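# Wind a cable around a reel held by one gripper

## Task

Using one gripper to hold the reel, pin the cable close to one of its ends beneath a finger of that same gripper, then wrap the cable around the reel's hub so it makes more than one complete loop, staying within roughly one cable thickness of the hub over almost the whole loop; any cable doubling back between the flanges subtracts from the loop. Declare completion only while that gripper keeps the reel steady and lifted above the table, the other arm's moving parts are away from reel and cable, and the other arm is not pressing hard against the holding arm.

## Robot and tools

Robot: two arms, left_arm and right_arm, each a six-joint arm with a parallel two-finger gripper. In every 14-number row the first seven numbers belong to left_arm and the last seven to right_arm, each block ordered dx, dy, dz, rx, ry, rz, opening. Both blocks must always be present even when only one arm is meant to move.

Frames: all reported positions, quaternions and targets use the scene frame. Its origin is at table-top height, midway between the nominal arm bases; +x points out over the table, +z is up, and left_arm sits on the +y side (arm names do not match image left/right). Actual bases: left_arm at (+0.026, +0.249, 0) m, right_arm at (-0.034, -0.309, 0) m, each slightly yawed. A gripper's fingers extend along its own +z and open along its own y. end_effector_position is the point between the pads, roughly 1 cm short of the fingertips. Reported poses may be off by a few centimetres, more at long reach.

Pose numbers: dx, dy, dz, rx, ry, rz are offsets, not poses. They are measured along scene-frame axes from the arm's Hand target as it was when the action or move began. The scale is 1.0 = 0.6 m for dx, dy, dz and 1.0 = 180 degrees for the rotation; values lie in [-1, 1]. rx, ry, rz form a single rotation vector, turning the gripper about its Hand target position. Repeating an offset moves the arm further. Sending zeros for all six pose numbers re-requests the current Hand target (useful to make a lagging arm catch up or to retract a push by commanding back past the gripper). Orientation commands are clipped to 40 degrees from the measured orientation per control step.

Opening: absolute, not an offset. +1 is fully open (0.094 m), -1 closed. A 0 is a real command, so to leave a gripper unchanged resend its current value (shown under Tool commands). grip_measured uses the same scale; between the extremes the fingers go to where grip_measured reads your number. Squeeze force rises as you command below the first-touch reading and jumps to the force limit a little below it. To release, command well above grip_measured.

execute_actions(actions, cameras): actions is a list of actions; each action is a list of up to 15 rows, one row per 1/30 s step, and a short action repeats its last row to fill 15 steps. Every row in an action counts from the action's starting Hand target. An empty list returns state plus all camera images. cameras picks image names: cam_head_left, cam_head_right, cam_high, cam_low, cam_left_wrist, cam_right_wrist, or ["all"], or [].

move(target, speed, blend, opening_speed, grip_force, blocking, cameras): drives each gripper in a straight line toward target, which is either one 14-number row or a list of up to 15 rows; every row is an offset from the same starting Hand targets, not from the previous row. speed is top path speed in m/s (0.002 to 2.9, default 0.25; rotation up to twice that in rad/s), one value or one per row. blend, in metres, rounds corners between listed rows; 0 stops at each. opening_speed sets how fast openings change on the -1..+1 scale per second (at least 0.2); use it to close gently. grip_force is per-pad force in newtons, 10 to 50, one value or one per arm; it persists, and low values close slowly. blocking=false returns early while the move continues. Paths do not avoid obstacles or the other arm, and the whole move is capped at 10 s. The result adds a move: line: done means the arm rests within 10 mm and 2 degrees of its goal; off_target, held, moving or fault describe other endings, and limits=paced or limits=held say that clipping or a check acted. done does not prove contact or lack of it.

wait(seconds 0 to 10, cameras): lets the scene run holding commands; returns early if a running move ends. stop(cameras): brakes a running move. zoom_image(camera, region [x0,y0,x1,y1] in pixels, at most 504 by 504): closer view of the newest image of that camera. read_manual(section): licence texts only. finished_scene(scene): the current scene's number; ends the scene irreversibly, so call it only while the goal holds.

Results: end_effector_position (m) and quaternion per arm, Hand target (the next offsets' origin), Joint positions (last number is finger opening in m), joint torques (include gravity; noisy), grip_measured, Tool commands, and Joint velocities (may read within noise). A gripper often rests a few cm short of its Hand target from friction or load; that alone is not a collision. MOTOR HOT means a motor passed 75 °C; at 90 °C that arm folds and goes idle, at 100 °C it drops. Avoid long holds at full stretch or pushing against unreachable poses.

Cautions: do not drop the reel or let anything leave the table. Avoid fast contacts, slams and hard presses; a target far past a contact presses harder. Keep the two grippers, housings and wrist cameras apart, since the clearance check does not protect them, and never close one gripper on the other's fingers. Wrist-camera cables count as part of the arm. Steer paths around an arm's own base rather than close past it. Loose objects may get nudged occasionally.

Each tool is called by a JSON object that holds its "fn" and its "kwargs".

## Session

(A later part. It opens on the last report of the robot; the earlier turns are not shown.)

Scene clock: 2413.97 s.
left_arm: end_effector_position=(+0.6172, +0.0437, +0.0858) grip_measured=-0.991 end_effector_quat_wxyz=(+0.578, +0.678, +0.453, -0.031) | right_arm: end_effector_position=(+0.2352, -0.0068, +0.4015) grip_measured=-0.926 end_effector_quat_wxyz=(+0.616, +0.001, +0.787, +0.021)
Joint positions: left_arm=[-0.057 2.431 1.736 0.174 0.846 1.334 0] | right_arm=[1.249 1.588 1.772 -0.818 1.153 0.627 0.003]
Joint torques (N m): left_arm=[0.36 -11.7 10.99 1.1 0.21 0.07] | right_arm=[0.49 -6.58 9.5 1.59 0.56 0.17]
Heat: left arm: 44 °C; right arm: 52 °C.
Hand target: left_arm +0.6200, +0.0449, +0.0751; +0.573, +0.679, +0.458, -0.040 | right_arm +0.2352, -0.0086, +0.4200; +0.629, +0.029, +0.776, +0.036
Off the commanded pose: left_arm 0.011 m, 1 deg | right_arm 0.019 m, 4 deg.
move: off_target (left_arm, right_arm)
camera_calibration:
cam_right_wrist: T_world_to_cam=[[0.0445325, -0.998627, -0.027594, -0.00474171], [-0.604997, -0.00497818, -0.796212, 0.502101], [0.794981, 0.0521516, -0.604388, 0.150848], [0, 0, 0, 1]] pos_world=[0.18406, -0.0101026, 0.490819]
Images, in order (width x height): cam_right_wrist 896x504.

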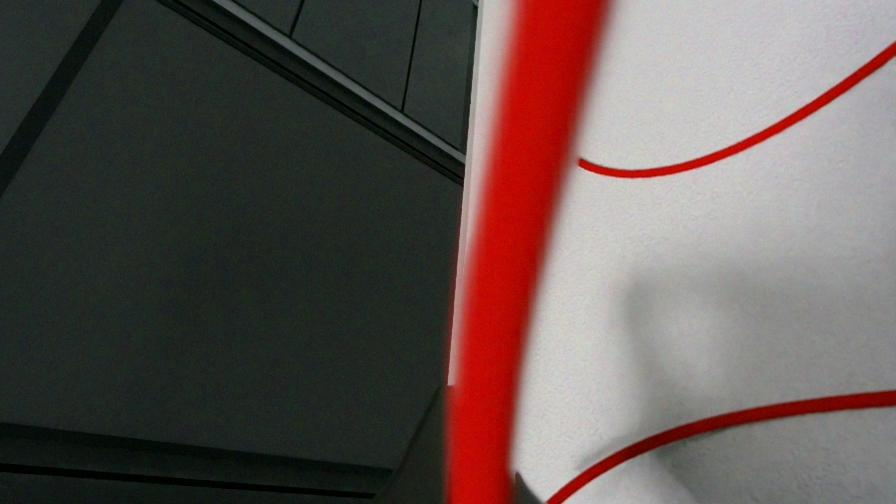

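{"fn": "move", "kwargs": {"target": [[0, 0, 0, 0, 0, 0, -0.6, 0, 0, 0, 0, 0, 0, -1], [-0.033, 0.0575, 0.024, 0, 0, 0, -0.6, 0, 0, 0, 0, 0, 0, -1]], "speed": 0.1, "cameras": ["cam_left_wrist", "cam_right_wrist", "cam_low", "cam_high"]}}

Scene clock: 2442.83 s.
left_arm: end_effector_position=(+0.6098, +0.0829, +0.0827) grip_measured=-0.603 end_effector_quat_wxyz=(+0.573, +0.676, +0.462, -0.028) | right_arm: end_effector_position=(+0.2352, -0.0068, +0.4015) grip_measured=-0.926 end_effector_quat_wxyz=(+0.616, +0.001, +0.787, +0.021)
Joint positions: left_arm=[0.015 2.389 1.67 0.144 0.89 1.389 0.019] | right_arm=[1.249 1.588 1.772 -0.818 1.153 0.627 0.003]
Joint torques (N m): left_arm=[0.09 -16.77 5.79 1.05 0.38 0.04] | right_arm=[0.51 -6.58 9.52 1.59 0.57 0.15]
Heat: left arm: 44 °C; right arm: 52 °C.
Hand target: left_arm +0.6002, +0.0796, +0.0895; +0.573, +0.679, +0.458, -0.040 | right_arm +0.2352, -0.0086, +0.4200; +0.629, +0.029, +0.776, +0.036
Off the commanded pose: left_arm 0.012 m, 1 deg | right_arm 0.019 m, 4 deg.
move: off_target (left_arm, right_arm)
camera_calibration:
cam_left_wrist: T_world_to_cam=[[-0.657159, -0.083546, -0.749108, 0.470468], [0.292204, 0.887883, -0.35536, -0.186848], [0.694809, -0.45242, -0.559067, -0.252342], [0, 0, 0, 1]] pos_world=[0.539099, 0.0910402, 0.144957]
cam_right_wrist: T_world_to_cam=[[0.0445325, -0.998627, -0.027594, -0.00474171], [-0.604997, -0.00497818, -0.796212, 0.502101], [0.794981, 0.0521516, -0.604388, 0.150848], [0, 0, 0, 1]] pos_world=[0.18406, -0.0101026, 0.490819]
Images, in order (width x height): cam_high 896x504, cam_low 896x504, cam_left_wrist 896x504, cam_right_wrist 896x504.

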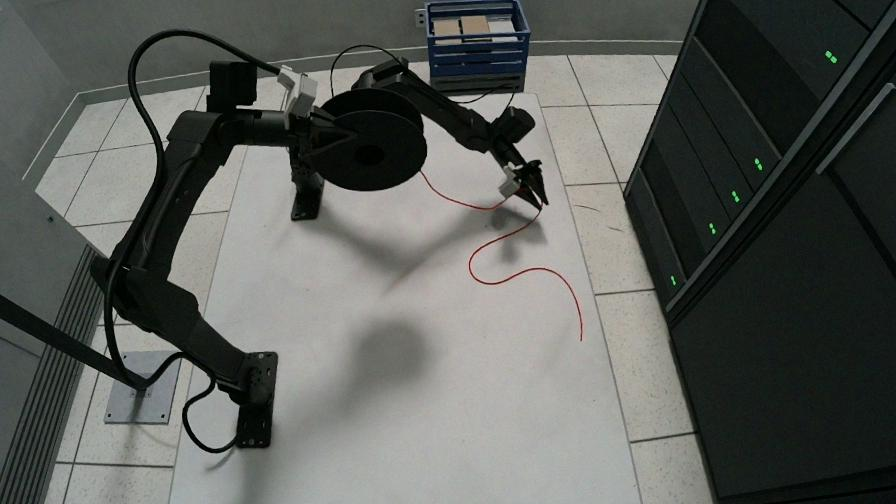

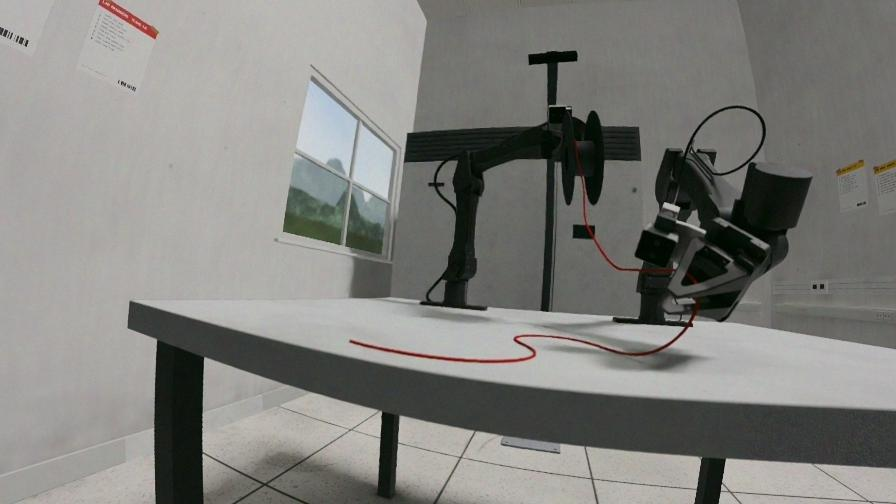

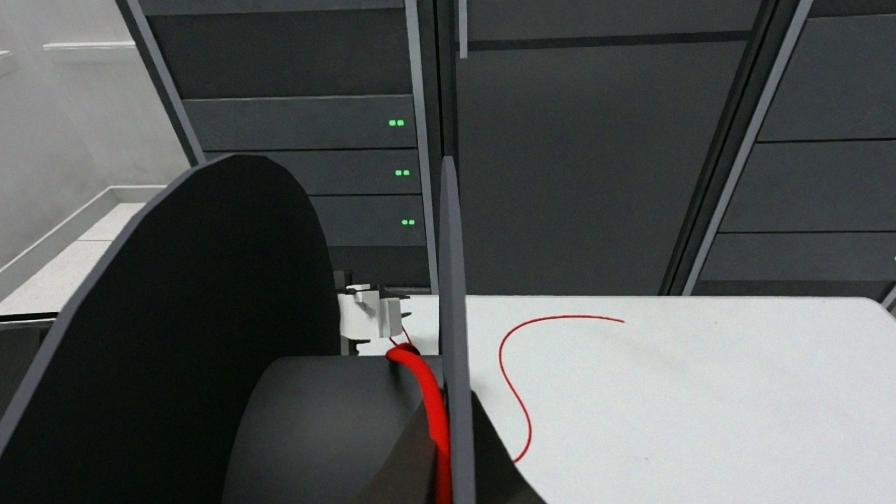

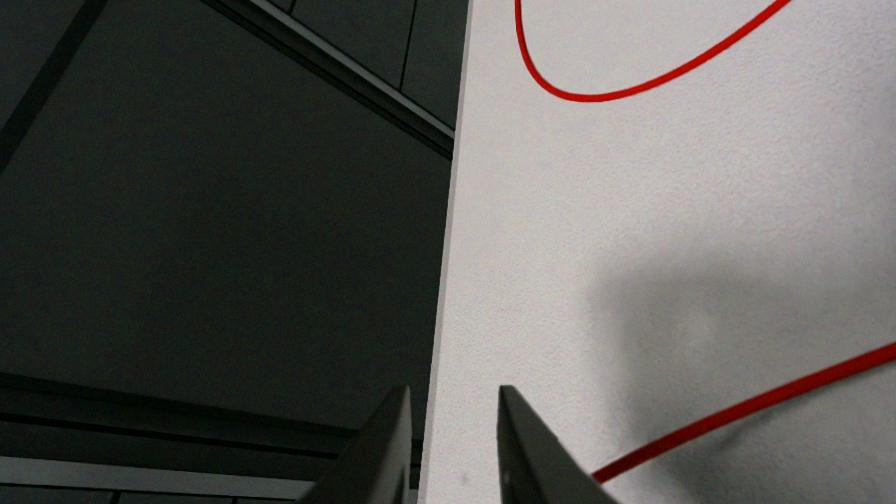

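{"fn": "zoom_image", "kwargs": {"camera": "cam_low", "region": [570, 170, 820, 350]}}

{"fn": "zoom_image", "kwargs": {"camera": "cam_high", "region": [400, 80, 600, 260]}}

Scaled by 2.016 from the camera's 896x504 image, which has a finer 1280x720 frame.

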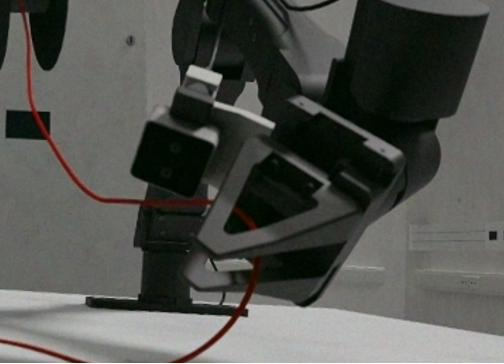

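Scaled by 2.520 from the camera's 896x504 image, which has a finer 1280x720 frame.

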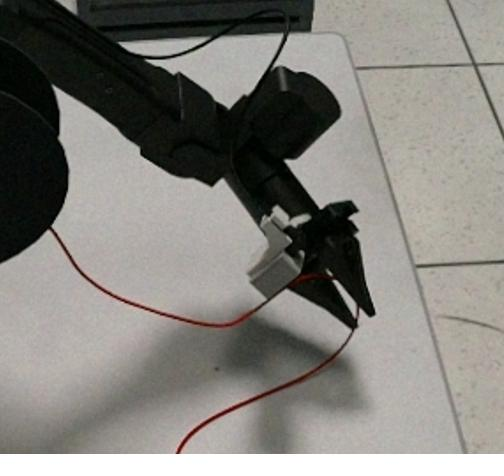

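{"fn": "move", "kwargs": {"target": [-0.0197, 0.034, 0.0143, 0, 0, 0, -0.6, 0, 0, 0, 0, 0, 0, -1], "speed": 0.06, "cameras": ["cam_right_wrist", "cam_low"]}}

Scene clock: 2464.37 s.
left_arm: end_effector_position=(+0.5982, +0.1020, +0.0919) grip_measured=-0.603 end_effector_quat_wxyz=(+0.572, +0.677, +0.461, -0.028) | right_arm: end_effector_position=(+0.2352, -0.0068, +0.4015) grip_measured=-0.926 end_effector_quat_wxyz=(+0.616, +0.001, +0.787, +0.021)
Joint positions: left_arm=[0.054 2.331 1.613 0.114 0.922 1.428 0.019] | right_arm=[1.249 1.588 1.772 -0.818 1.153 0.627 0.003]
Joint torques (N m): left_arm=[0.2 -16.55 5.79 1 0.42 0.1] | right_arm=[0.54 -6.58 9.54 1.58 0.57 0.17]
Heat: left arm: 54 °C; right arm: 51 °C.
Hand target: left_arm +0.5884, +0.0999, +0.0980; +0.572, +0.679, +0.458, -0.040 | right_arm +0.2352, -0.0086, +0.4200; +0.629, +0.029, +0.776, +0.036
Off the commanded pose: left_arm 0.012 m, 1 deg | right_arm 0.019 m, 4 deg.
move: off_target (left_arm, right_arm)
camera_calibration:
cam_right_wrist: T_world_to_cam=[[0.0445325, -0.998627, -0.027594, -0.00474171], [-0.604997, -0.00497818, -0.796212, 0.502101], [0.794981, 0.0521516, -0.604388, 0.150848], [0, 0, 0, 1]] pos_world=[0.18406, -0.0101026, 0.490819]
Images, in order (width x height): cam_low 896x504, cam_right_wrist 896x504.

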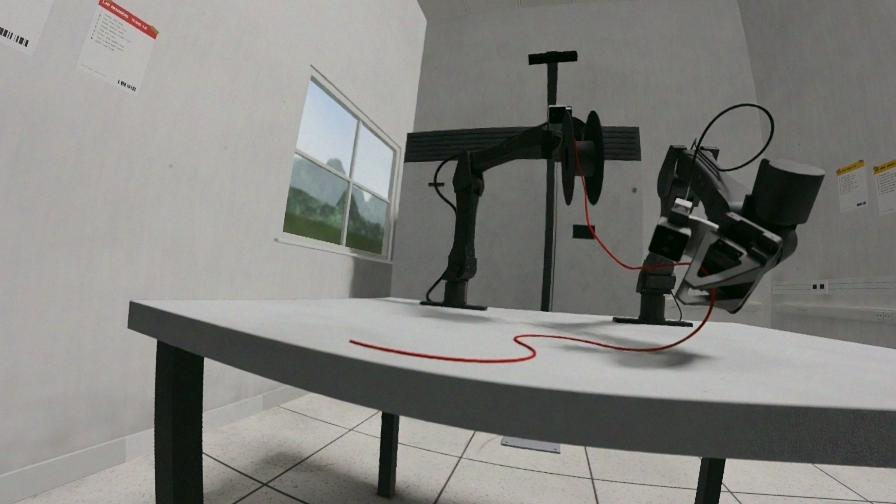

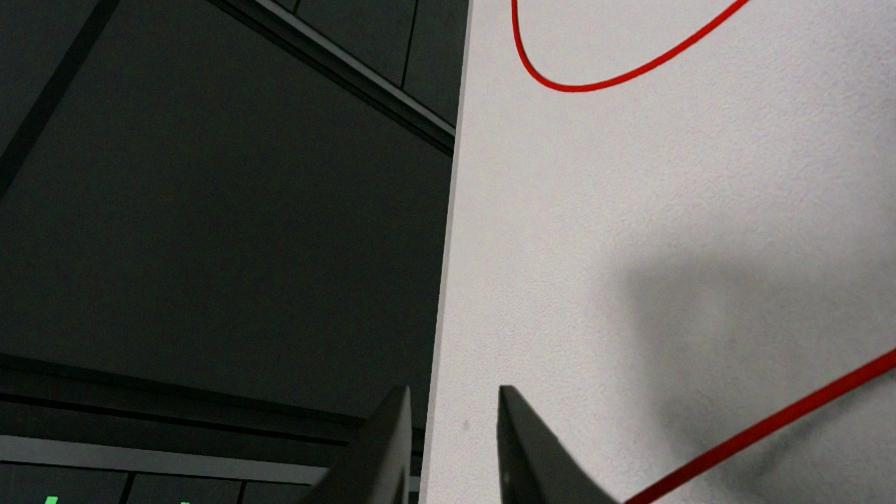

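{"fn": "move", "kwargs": {"target": [-0.047, 0.0814, 0.0342, 0, 0, 0, -0.3, 0, 0, 0, 0, 0, 0, -1], "speed": 0.08, "cameras": ["cam_right_wrist", "cam_low", "cam_left_wrist"]}}

Scene clock: 2479.33 s.
left_arm: end_effector_position=(+0.5701, +0.1511, +0.1124) grip_measured=-0.303 end_effector_quat_wxyz=(+0.570, +0.679, +0.461, -0.027) | right_arm: end_effector_position=(+0.2352, -0.0068, +0.4015) grip_measured=-0.926 end_effector_quat_wxyz=(+0.616, +0.001, +0.787, +0.021)
Joint positions: left_arm=[0.16 2.211 1.521 -0.016 1.005 1.55 0.033] | right_arm=[1.249 1.588 1.772 -0.818 1.153 0.627 0.003]
Joint torques (N m): left_arm=[0.25 -15.06 5.68 0.92 0.48 0.08] | right_arm=[0.51 -6.58 9.5 1.59 0.57 0.16]
Heat: left arm: 51 °C; right arm: 51 °C.
Hand target: left_arm +0.5601, +0.1487, +0.1185; +0.572, +0.679, +0.458, -0.040 | right_arm +0.2352, -0.0086, +0.4200; +0.629, +0.029, +0.776, +0.036
Off the commanded pose: left_arm 0.012 m, 1 deg | right_arm 0.019 m, 4 deg.
move: off_target (left_arm, right_arm)
camera_calibration:
cam_left_wrist: T_world_to_cam=[[-0.657626, -0.0765312, -0.749448, 0.47162], [0.295182, 0.889102, -0.349808, -0.227716], [0.693106, -0.451266, -0.562105, -0.176205], [0, 0, 0, 1]] pos_world=[0.499496, 0.159041, 0.174751]
cam_right_wrist: T_world_to_cam=[[0.0445325, -0.998627, -0.027594, -0.00474171], [-0.604997, -0.00497818, -0.796212, 0.502101], [0.794981, 0.0521516, -0.604388, 0.150848], [0, 0, 0, 1]] pos_world=[0.18406, -0.0101026, 0.490819]
Images, in order (width x height): cam_low 896x504, cam_left_wrist 896x504, cam_right_wrist 896x504.

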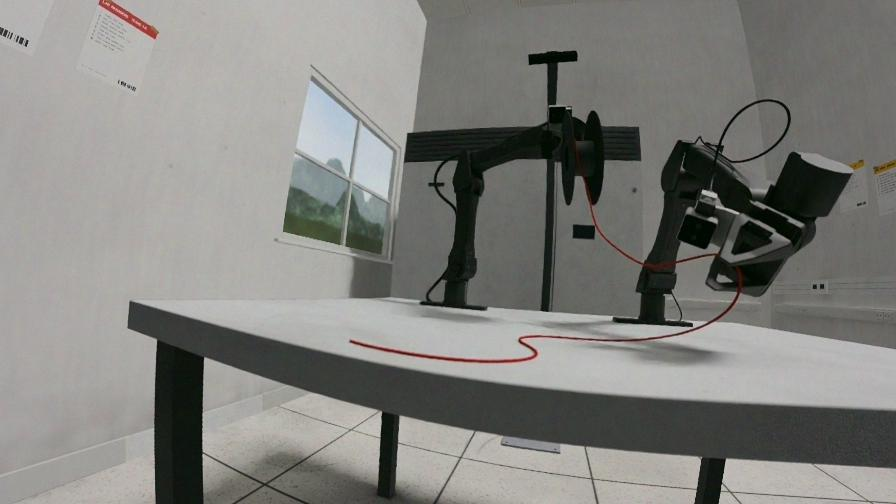

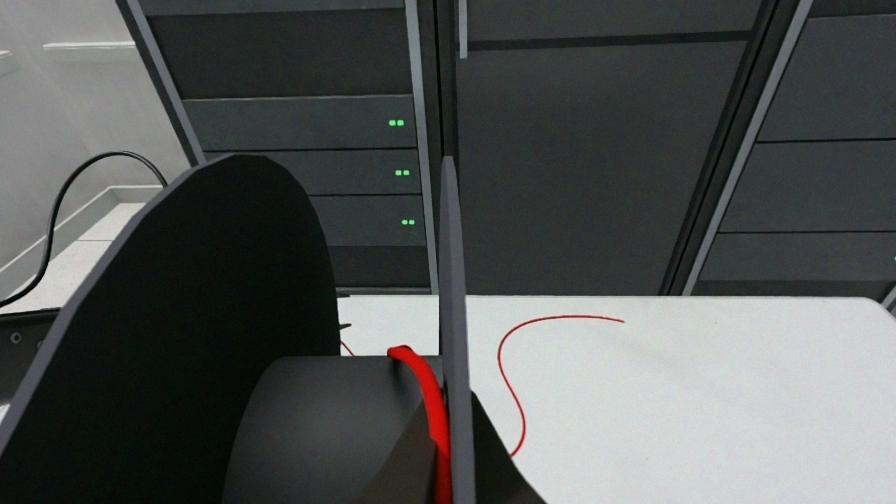

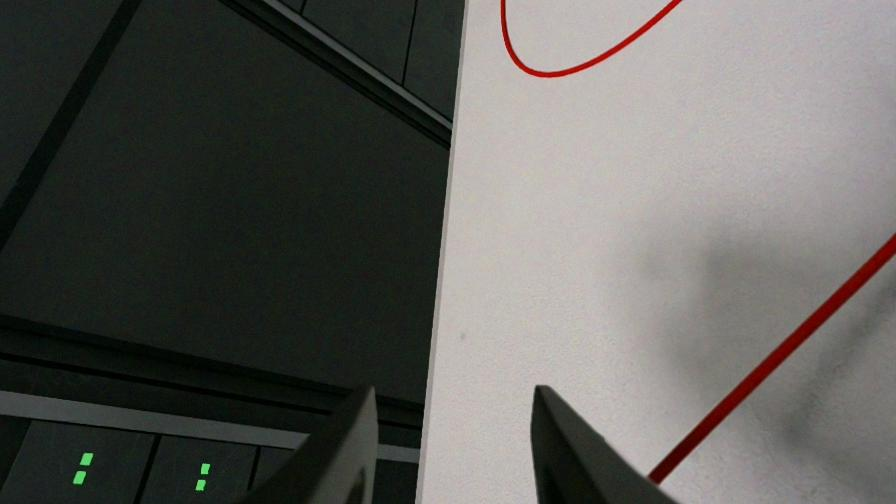

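{"fn": "zoom_image", "kwargs": {"camera": "cam_low", "region": [640, 170, 860, 330]}}

{"fn": "execute_actions", "kwargs": {"actions": [], "cameras": ["cam_high", "cam_head_left", "cam_head_right"]}}

{"fn": "zoom_image", "kwargs": {"camera": "cam_high", "region": [420, 60, 600, 240]}}

Scaled by 2.291 from the camera's 896x504 image, which has a finer 1280x720 frame.

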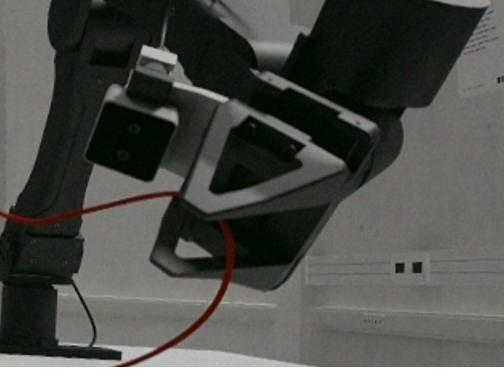

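Scene clock: 2484.73 s.
left_arm: end_effector_position=(+0.5701, +0.1511, +0.1124) grip_measured=-0.303 end_effector_quat_wxyz=(+0.570, +0.679, +0.461, -0.027) | right_arm: end_effector_position=(+0.2352, -0.0068, +0.4015) grip_measured=-0.926 end_effector_quat_wxyz=(+0.616, +0.001, +0.787, +0.021)
Joint positions: left_arm=[0.16 2.211 1.521 -0.016 1.005 1.55 0.033] | right_arm=[1.249 1.588 1.772 -0.818 1.153 0.627 0.003]
Joint velocities: within noise
Joint torques (N m): left_arm=[0.18 -15.39 5.85 0.94 0.46 0.05] | right_arm=[0.5 -6.57 9.54 1.59 0.58 0.17]
Heat: left arm: 52 °C; right arm: 51 °C.
Hand target: left_arm +0.5602, +0.1488, +0.1185; +0.572, +0.679, +0.458, -0.040 | right_arm +0.2352, -0.0086, +0.4200; +0.629, +0.029, +0.776, +0.036
Tool commands: left_gripper/opening=-0.3 right_gripper/opening=-1.0
Off the commanded pose: left_arm 0.012 m, 1 deg | right_arm 0.019 m, 4 deg.
Images, in order (width x height): cam_head_left 896x504, cam_head_right 896x504, cam_high 896x504.

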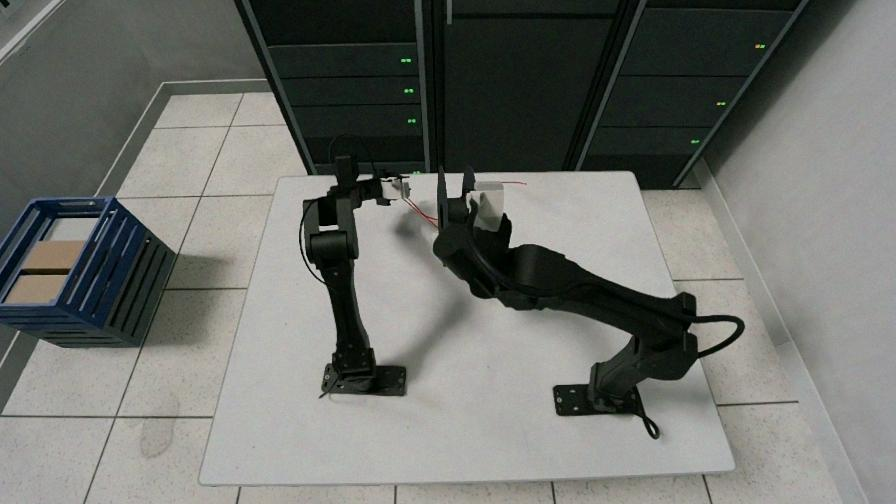

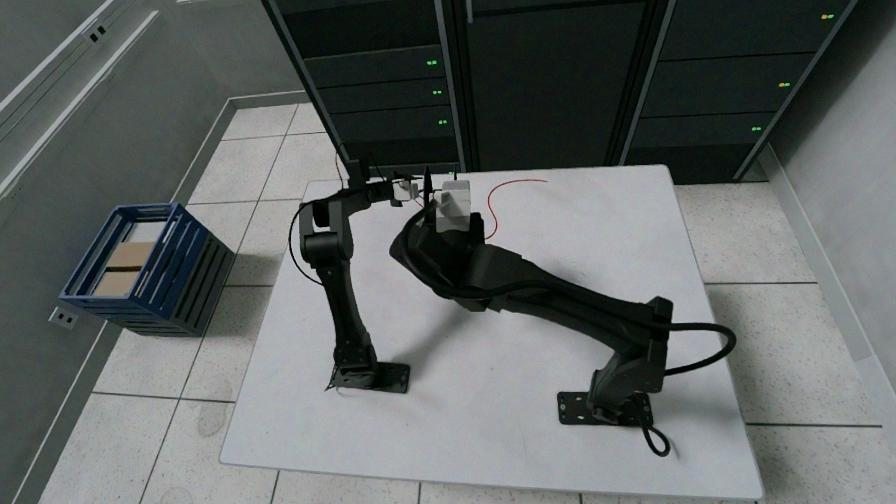

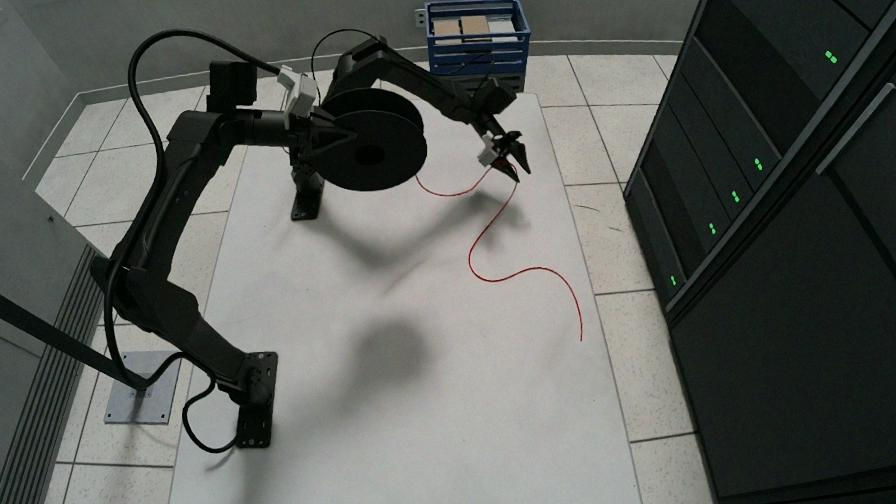

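Scaled by 2.800 from the camera's 896x504 image, which has a finer 1280x720 frame.

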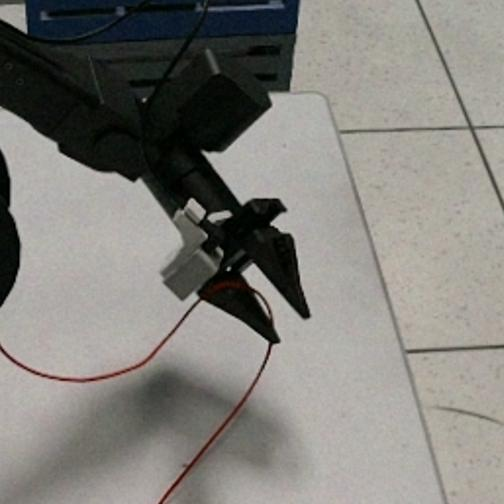

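{"fn": "move", "kwargs": {"target": [0, 0, 0, 0, 0, 0, -1, 0, 0, 0, 0, 0, 0, -1], "speed": 0.06, "opening_speed": 0.4, "cameras": ["cam_right_wrist", "cam_low", "cam_high"]}}

{"fn": "zoom_image", "kwargs": {"camera": "cam_high", "region": [420, 60, 600, 240]}}

{"fn": "zoom_image", "kwargs": {"camera": "cam_low", "region": [640, 170, 860, 330]}}

Scene clock: 2580.10 s.
left_arm: end_effector_position=(+0.5700, +0.1511, +0.1123) grip_measured=-0.986 end_effector_quat_wxyz=(+0.570, +0.679, +0.461, -0.028) | right_arm: end_effector_position=(+0.2352, -0.0068, +0.4015) grip_measured=-0.926 end_effector_quat_wxyz=(+0.616, +0.001, +0.787, +0.021)
Joint positions: left_arm=[0.16 2.211 1.521 -0.017 1.005 1.551 0.001] | right_arm=[1.249 1.588 1.772 -0.818 1.153 0.627 0.003]
Joint torques (N m): left_arm=[0.27 -15.3 5.76 0.91 0.49 0.11] | right_arm=[0.51 -6.57 9.52 1.59 0.56 0.15]
Heat: left arm: 55 °C; right arm: 50 °C.
Hand target: left_arm +0.5602, +0.1488, +0.1185; +0.572, +0.679, +0.458, -0.040 | right_arm +0.2352, -0.0086, +0.4200; +0.629, +0.029, +0.776, +0.036
Off the commanded pose: left_arm 0.012 m, 1 deg | right_arm 0.019 m, 4 deg.
move: off_target (left_arm, right_arm)
camera_calibration:
cam_right_wrist: T_world_to_cam=[[0.0445325, -0.998627, -0.027594, -0.00474171], [-0.604997, -0.00497818, -0.796212, 0.502101], [0.794981, 0.0521516, -0.604388, 0.150848], [0, 0, 0, 1]] pos_world=[0.18406, -0.0101026, 0.490819]
Images, in order (width x height): cam_high 896x504, cam_low 896x504, cam_right_wrist 896x504.

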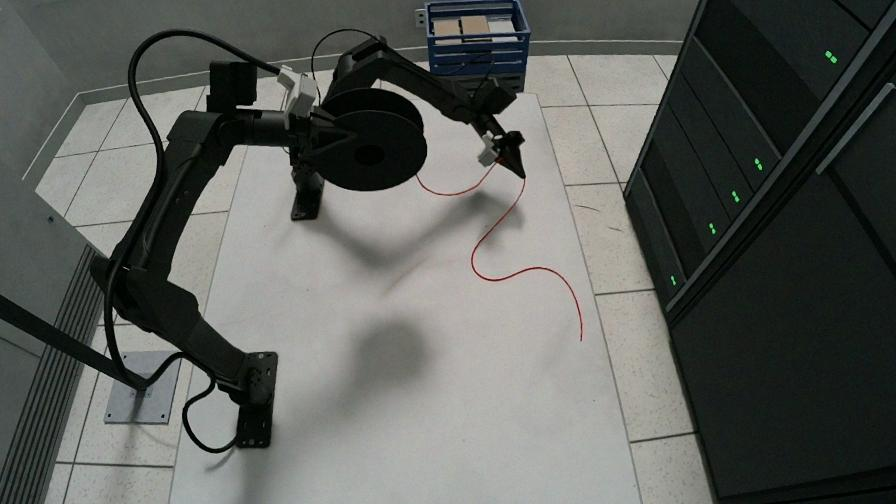

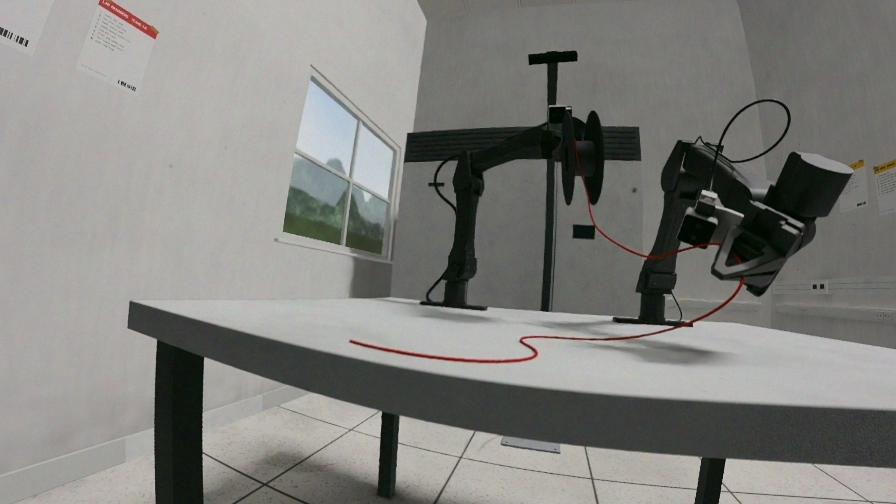

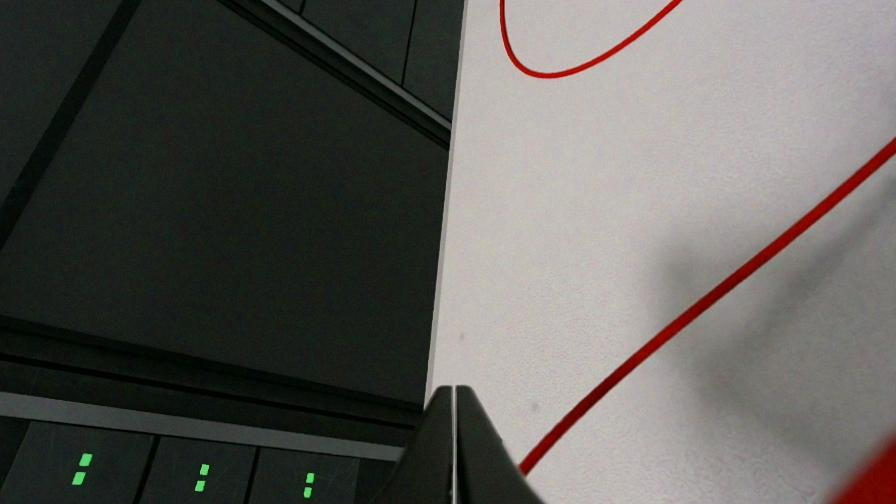

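Scaled by 2.800 from the camera's 896x504 image, which has a finer 1280x720 frame.

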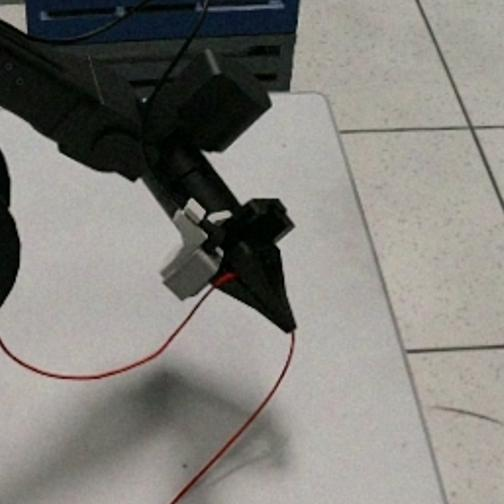

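Scaled by 2.291 from the camera's 896x504 image, which has a finer 1280x720 frame.

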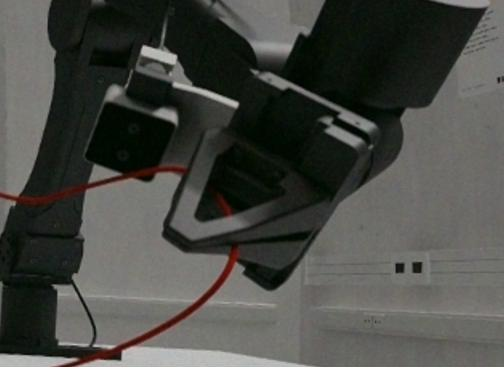

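{"fn": "move", "kwargs": {"target": [0.0617, -0.1517, -0.0525, 0, 0, 0, -1, 0, 0, 0, 0, 0, 0, -1], "speed": 0.08, "cameras": ["cam_left_wrist", "cam_right_wrist", "cam_low", "cam_high"]}}

Scene clock: 2593.33 s.
left_arm: end_effector_position=(+0.5923, +0.0584, +0.0926) grip_measured=-0.986 end_effector_quat_wxyz=(+0.573, +0.682, +0.454, -0.033) | right_arm: end_effector_position=(+0.2352, -0.0068, +0.4015) grip_measured=-0.926 end_effector_quat_wxyz=(+0.616, +0.001, +0.787, +0.021)
Joint positions: left_arm=[-0.033 2.326 1.592 0.176 0.866 1.369 0.001] | right_arm=[1.249 1.588 1.772 -0.818 1.153 0.627 0.003]
Joint torques (N m): left_arm=[0.14 -11.15 10.74 1.26 0.28 -0.1] | right_arm=[0.49 -6.57 9.52 1.59 0.57 0.16]
Heat: left arm: 55 °C; right arm: 50 °C.
Hand target: left_arm +0.5972, +0.0577, +0.0870; +0.572, +0.679, +0.458, -0.040 | right_arm +0.2352, -0.0085, +0.4200; +0.629, +0.029, +0.776, +0.036
Off the commanded pose: left_arm 0.007 m, 1 deg | right_arm 0.019 m, 4 deg.
move: off_target (right_arm)
camera_calibration:
cam_left_wrist: T_world_to_cam=[[-0.656728, -0.0679434, -0.75106, 0.463375], [0.312624, 0.881797, -0.353129, -0.168369], [0.686276, -0.466709, -0.55786, -0.24004], [0, 0, 0, 1]] pos_world=[0.521681, 0.0679216, 0.154658]
cam_right_wrist: T_world_to_cam=[[0.0445325, -0.998627, -0.027594, -0.00474171], [-0.604997, -0.00497818, -0.796212, 0.502101], [0.794981, 0.0521516, -0.604388, 0.150848], [0, 0, 0, 1]] pos_world=[0.18406, -0.0101026, 0.490819]
Images, in order (width x height): cam_high 896x504, cam_low 896x504, cam_left_wrist 896x504, cam_right_wrist 896x504.

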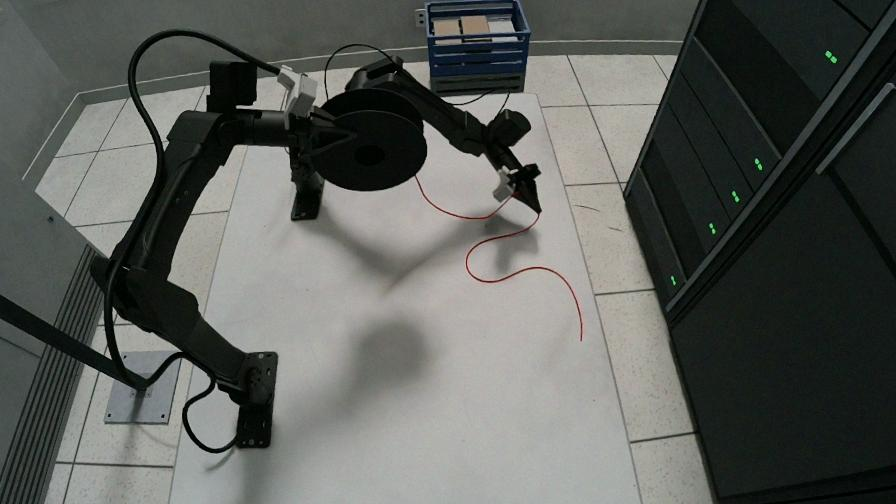

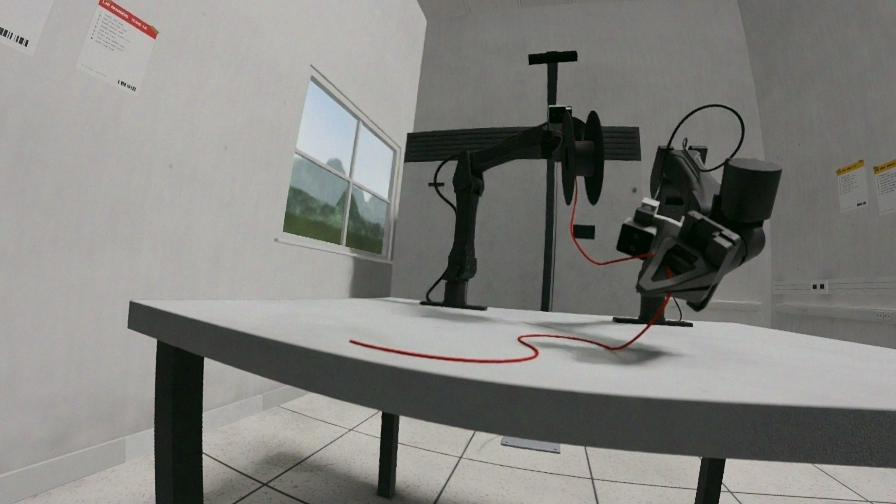

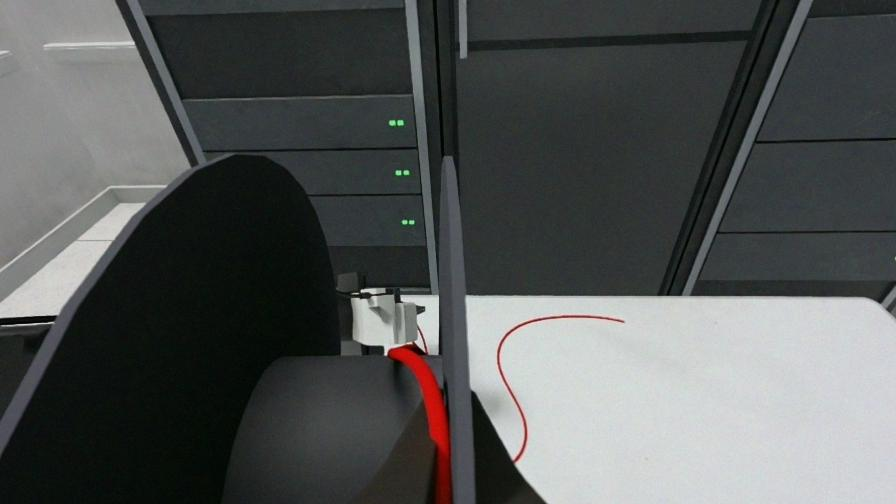

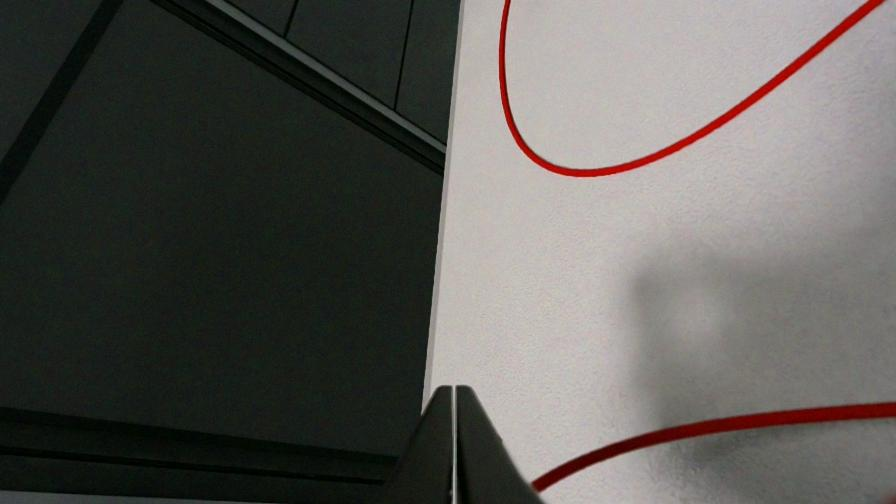

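{"fn": "move", "kwargs": {"target": [-0.2453, -0.085, -0.0217, -0.072, 0.1742, -0.0123, -1, 0.108, 0, 0, 0, 0, 0, -1], "speed": 0.1, "cameras": ["cam_left_wrist", "cam_right_wrist", "cam_low", "cam_high"]}}

Scene clock: 2695.07 s.
left_arm: end_effector_position=(+0.4579, +0.0091, +0.0659) grip_measured=-0.986 end_effector_quat_wxyz=(+0.497, +0.583, +0.582, -0.274) | right_arm: end_effector_position=(+0.2961, -0.0090, +0.3994) grip_measured=-0.926 end_effector_quat_wxyz=(+0.614, +0.004, +0.789, +0.015)
Joint positions: left_arm=[-0.141 2.102 1.116 0.299 0.975 0.88 0.001] | right_arm=[1.075 1.64 1.783 -0.624 1.013 0.446 0.003]
Joint torques (N m): left_arm=[-0.49 -13.26 5.04 1.2 0.45 -0.08] | right_arm=[-0.36 -7.19 9.78 2.01 0.28 0.05]
Heat: left arm: 46 °C; right arm: 49 °C.
Hand target: left_arm +0.4500, +0.0067, +0.0740; +0.499, +0.584, +0.575, -0.283 | right_arm +0.2999, -0.0085, +0.4201; +0.629, +0.029, +0.776, +0.036
Off the commanded pose: left_arm 0.012 m, 1 deg | right_arm 0.021 m, 4 deg.
move: off_target (left_arm, right_arm)
camera_calibration:
cam_left_wrist: T_world_to_cam=[[-0.950291, -0.16983, -0.260969, 0.454751], [0.0405853, 0.763436, -0.644607, 0.0525431], [0.308707, -0.623156, -0.718594, -0.000760934], [0, 0, 0, 1]] pos_world=[0.430248, 0.0366429, 0.151999]
cam_right_wrist: T_world_to_cam=[[0.0332672, -0.999214, -0.0215781, -0.00873875], [-0.608799, -0.00313719, -0.793318, 0.537174], [0.792627, 0.0395282, -0.608425, 0.103493], [0, 0, 0, 1]] pos_world=[0.245291, -0.0111375, 0.488929]
Images, in order (width x height): cam_high 896x504, cam_low 896x504, cam_left_wrist 896x504, cam_right_wrist 896x504.

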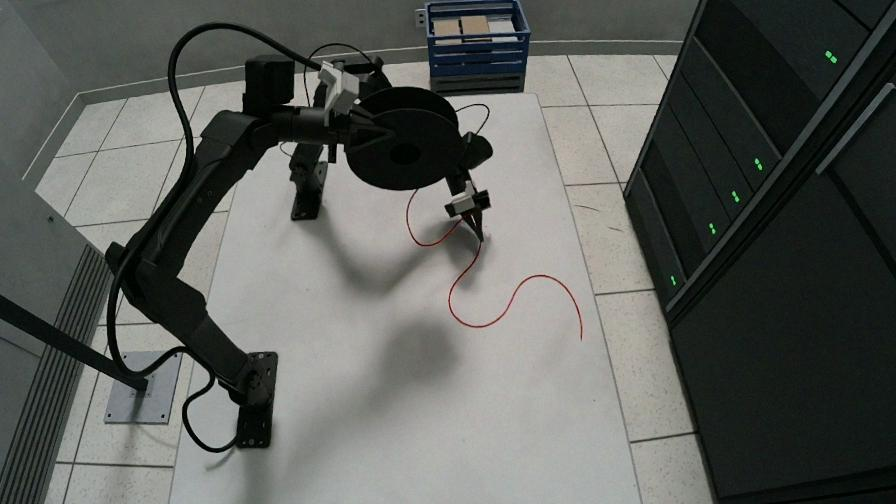

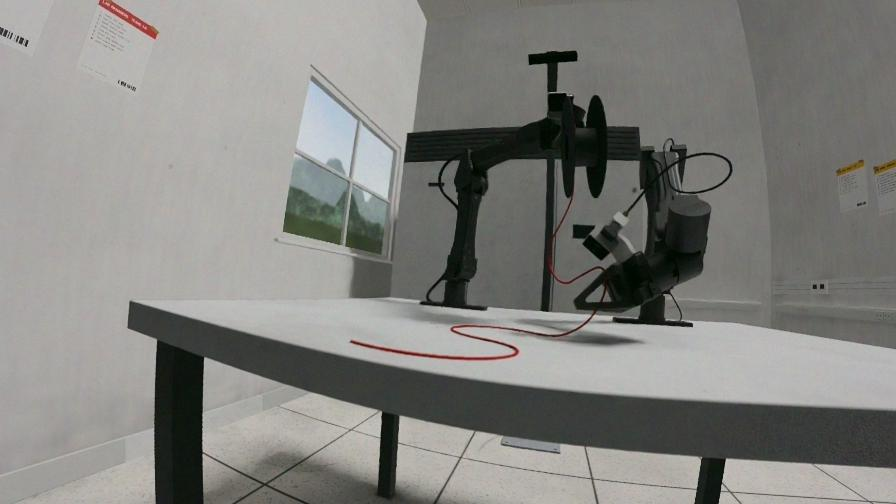

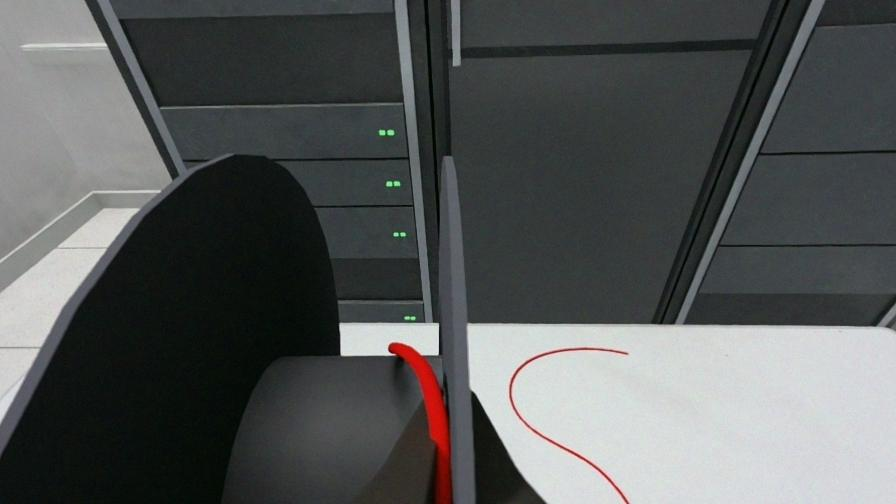

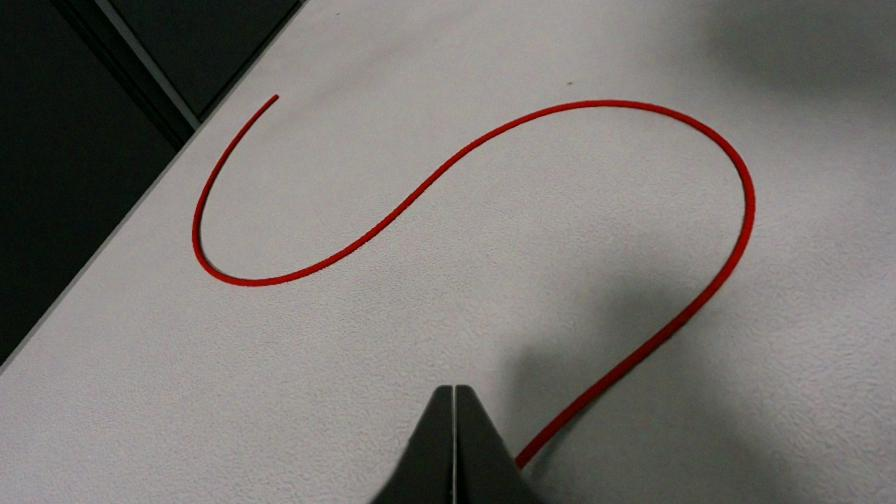

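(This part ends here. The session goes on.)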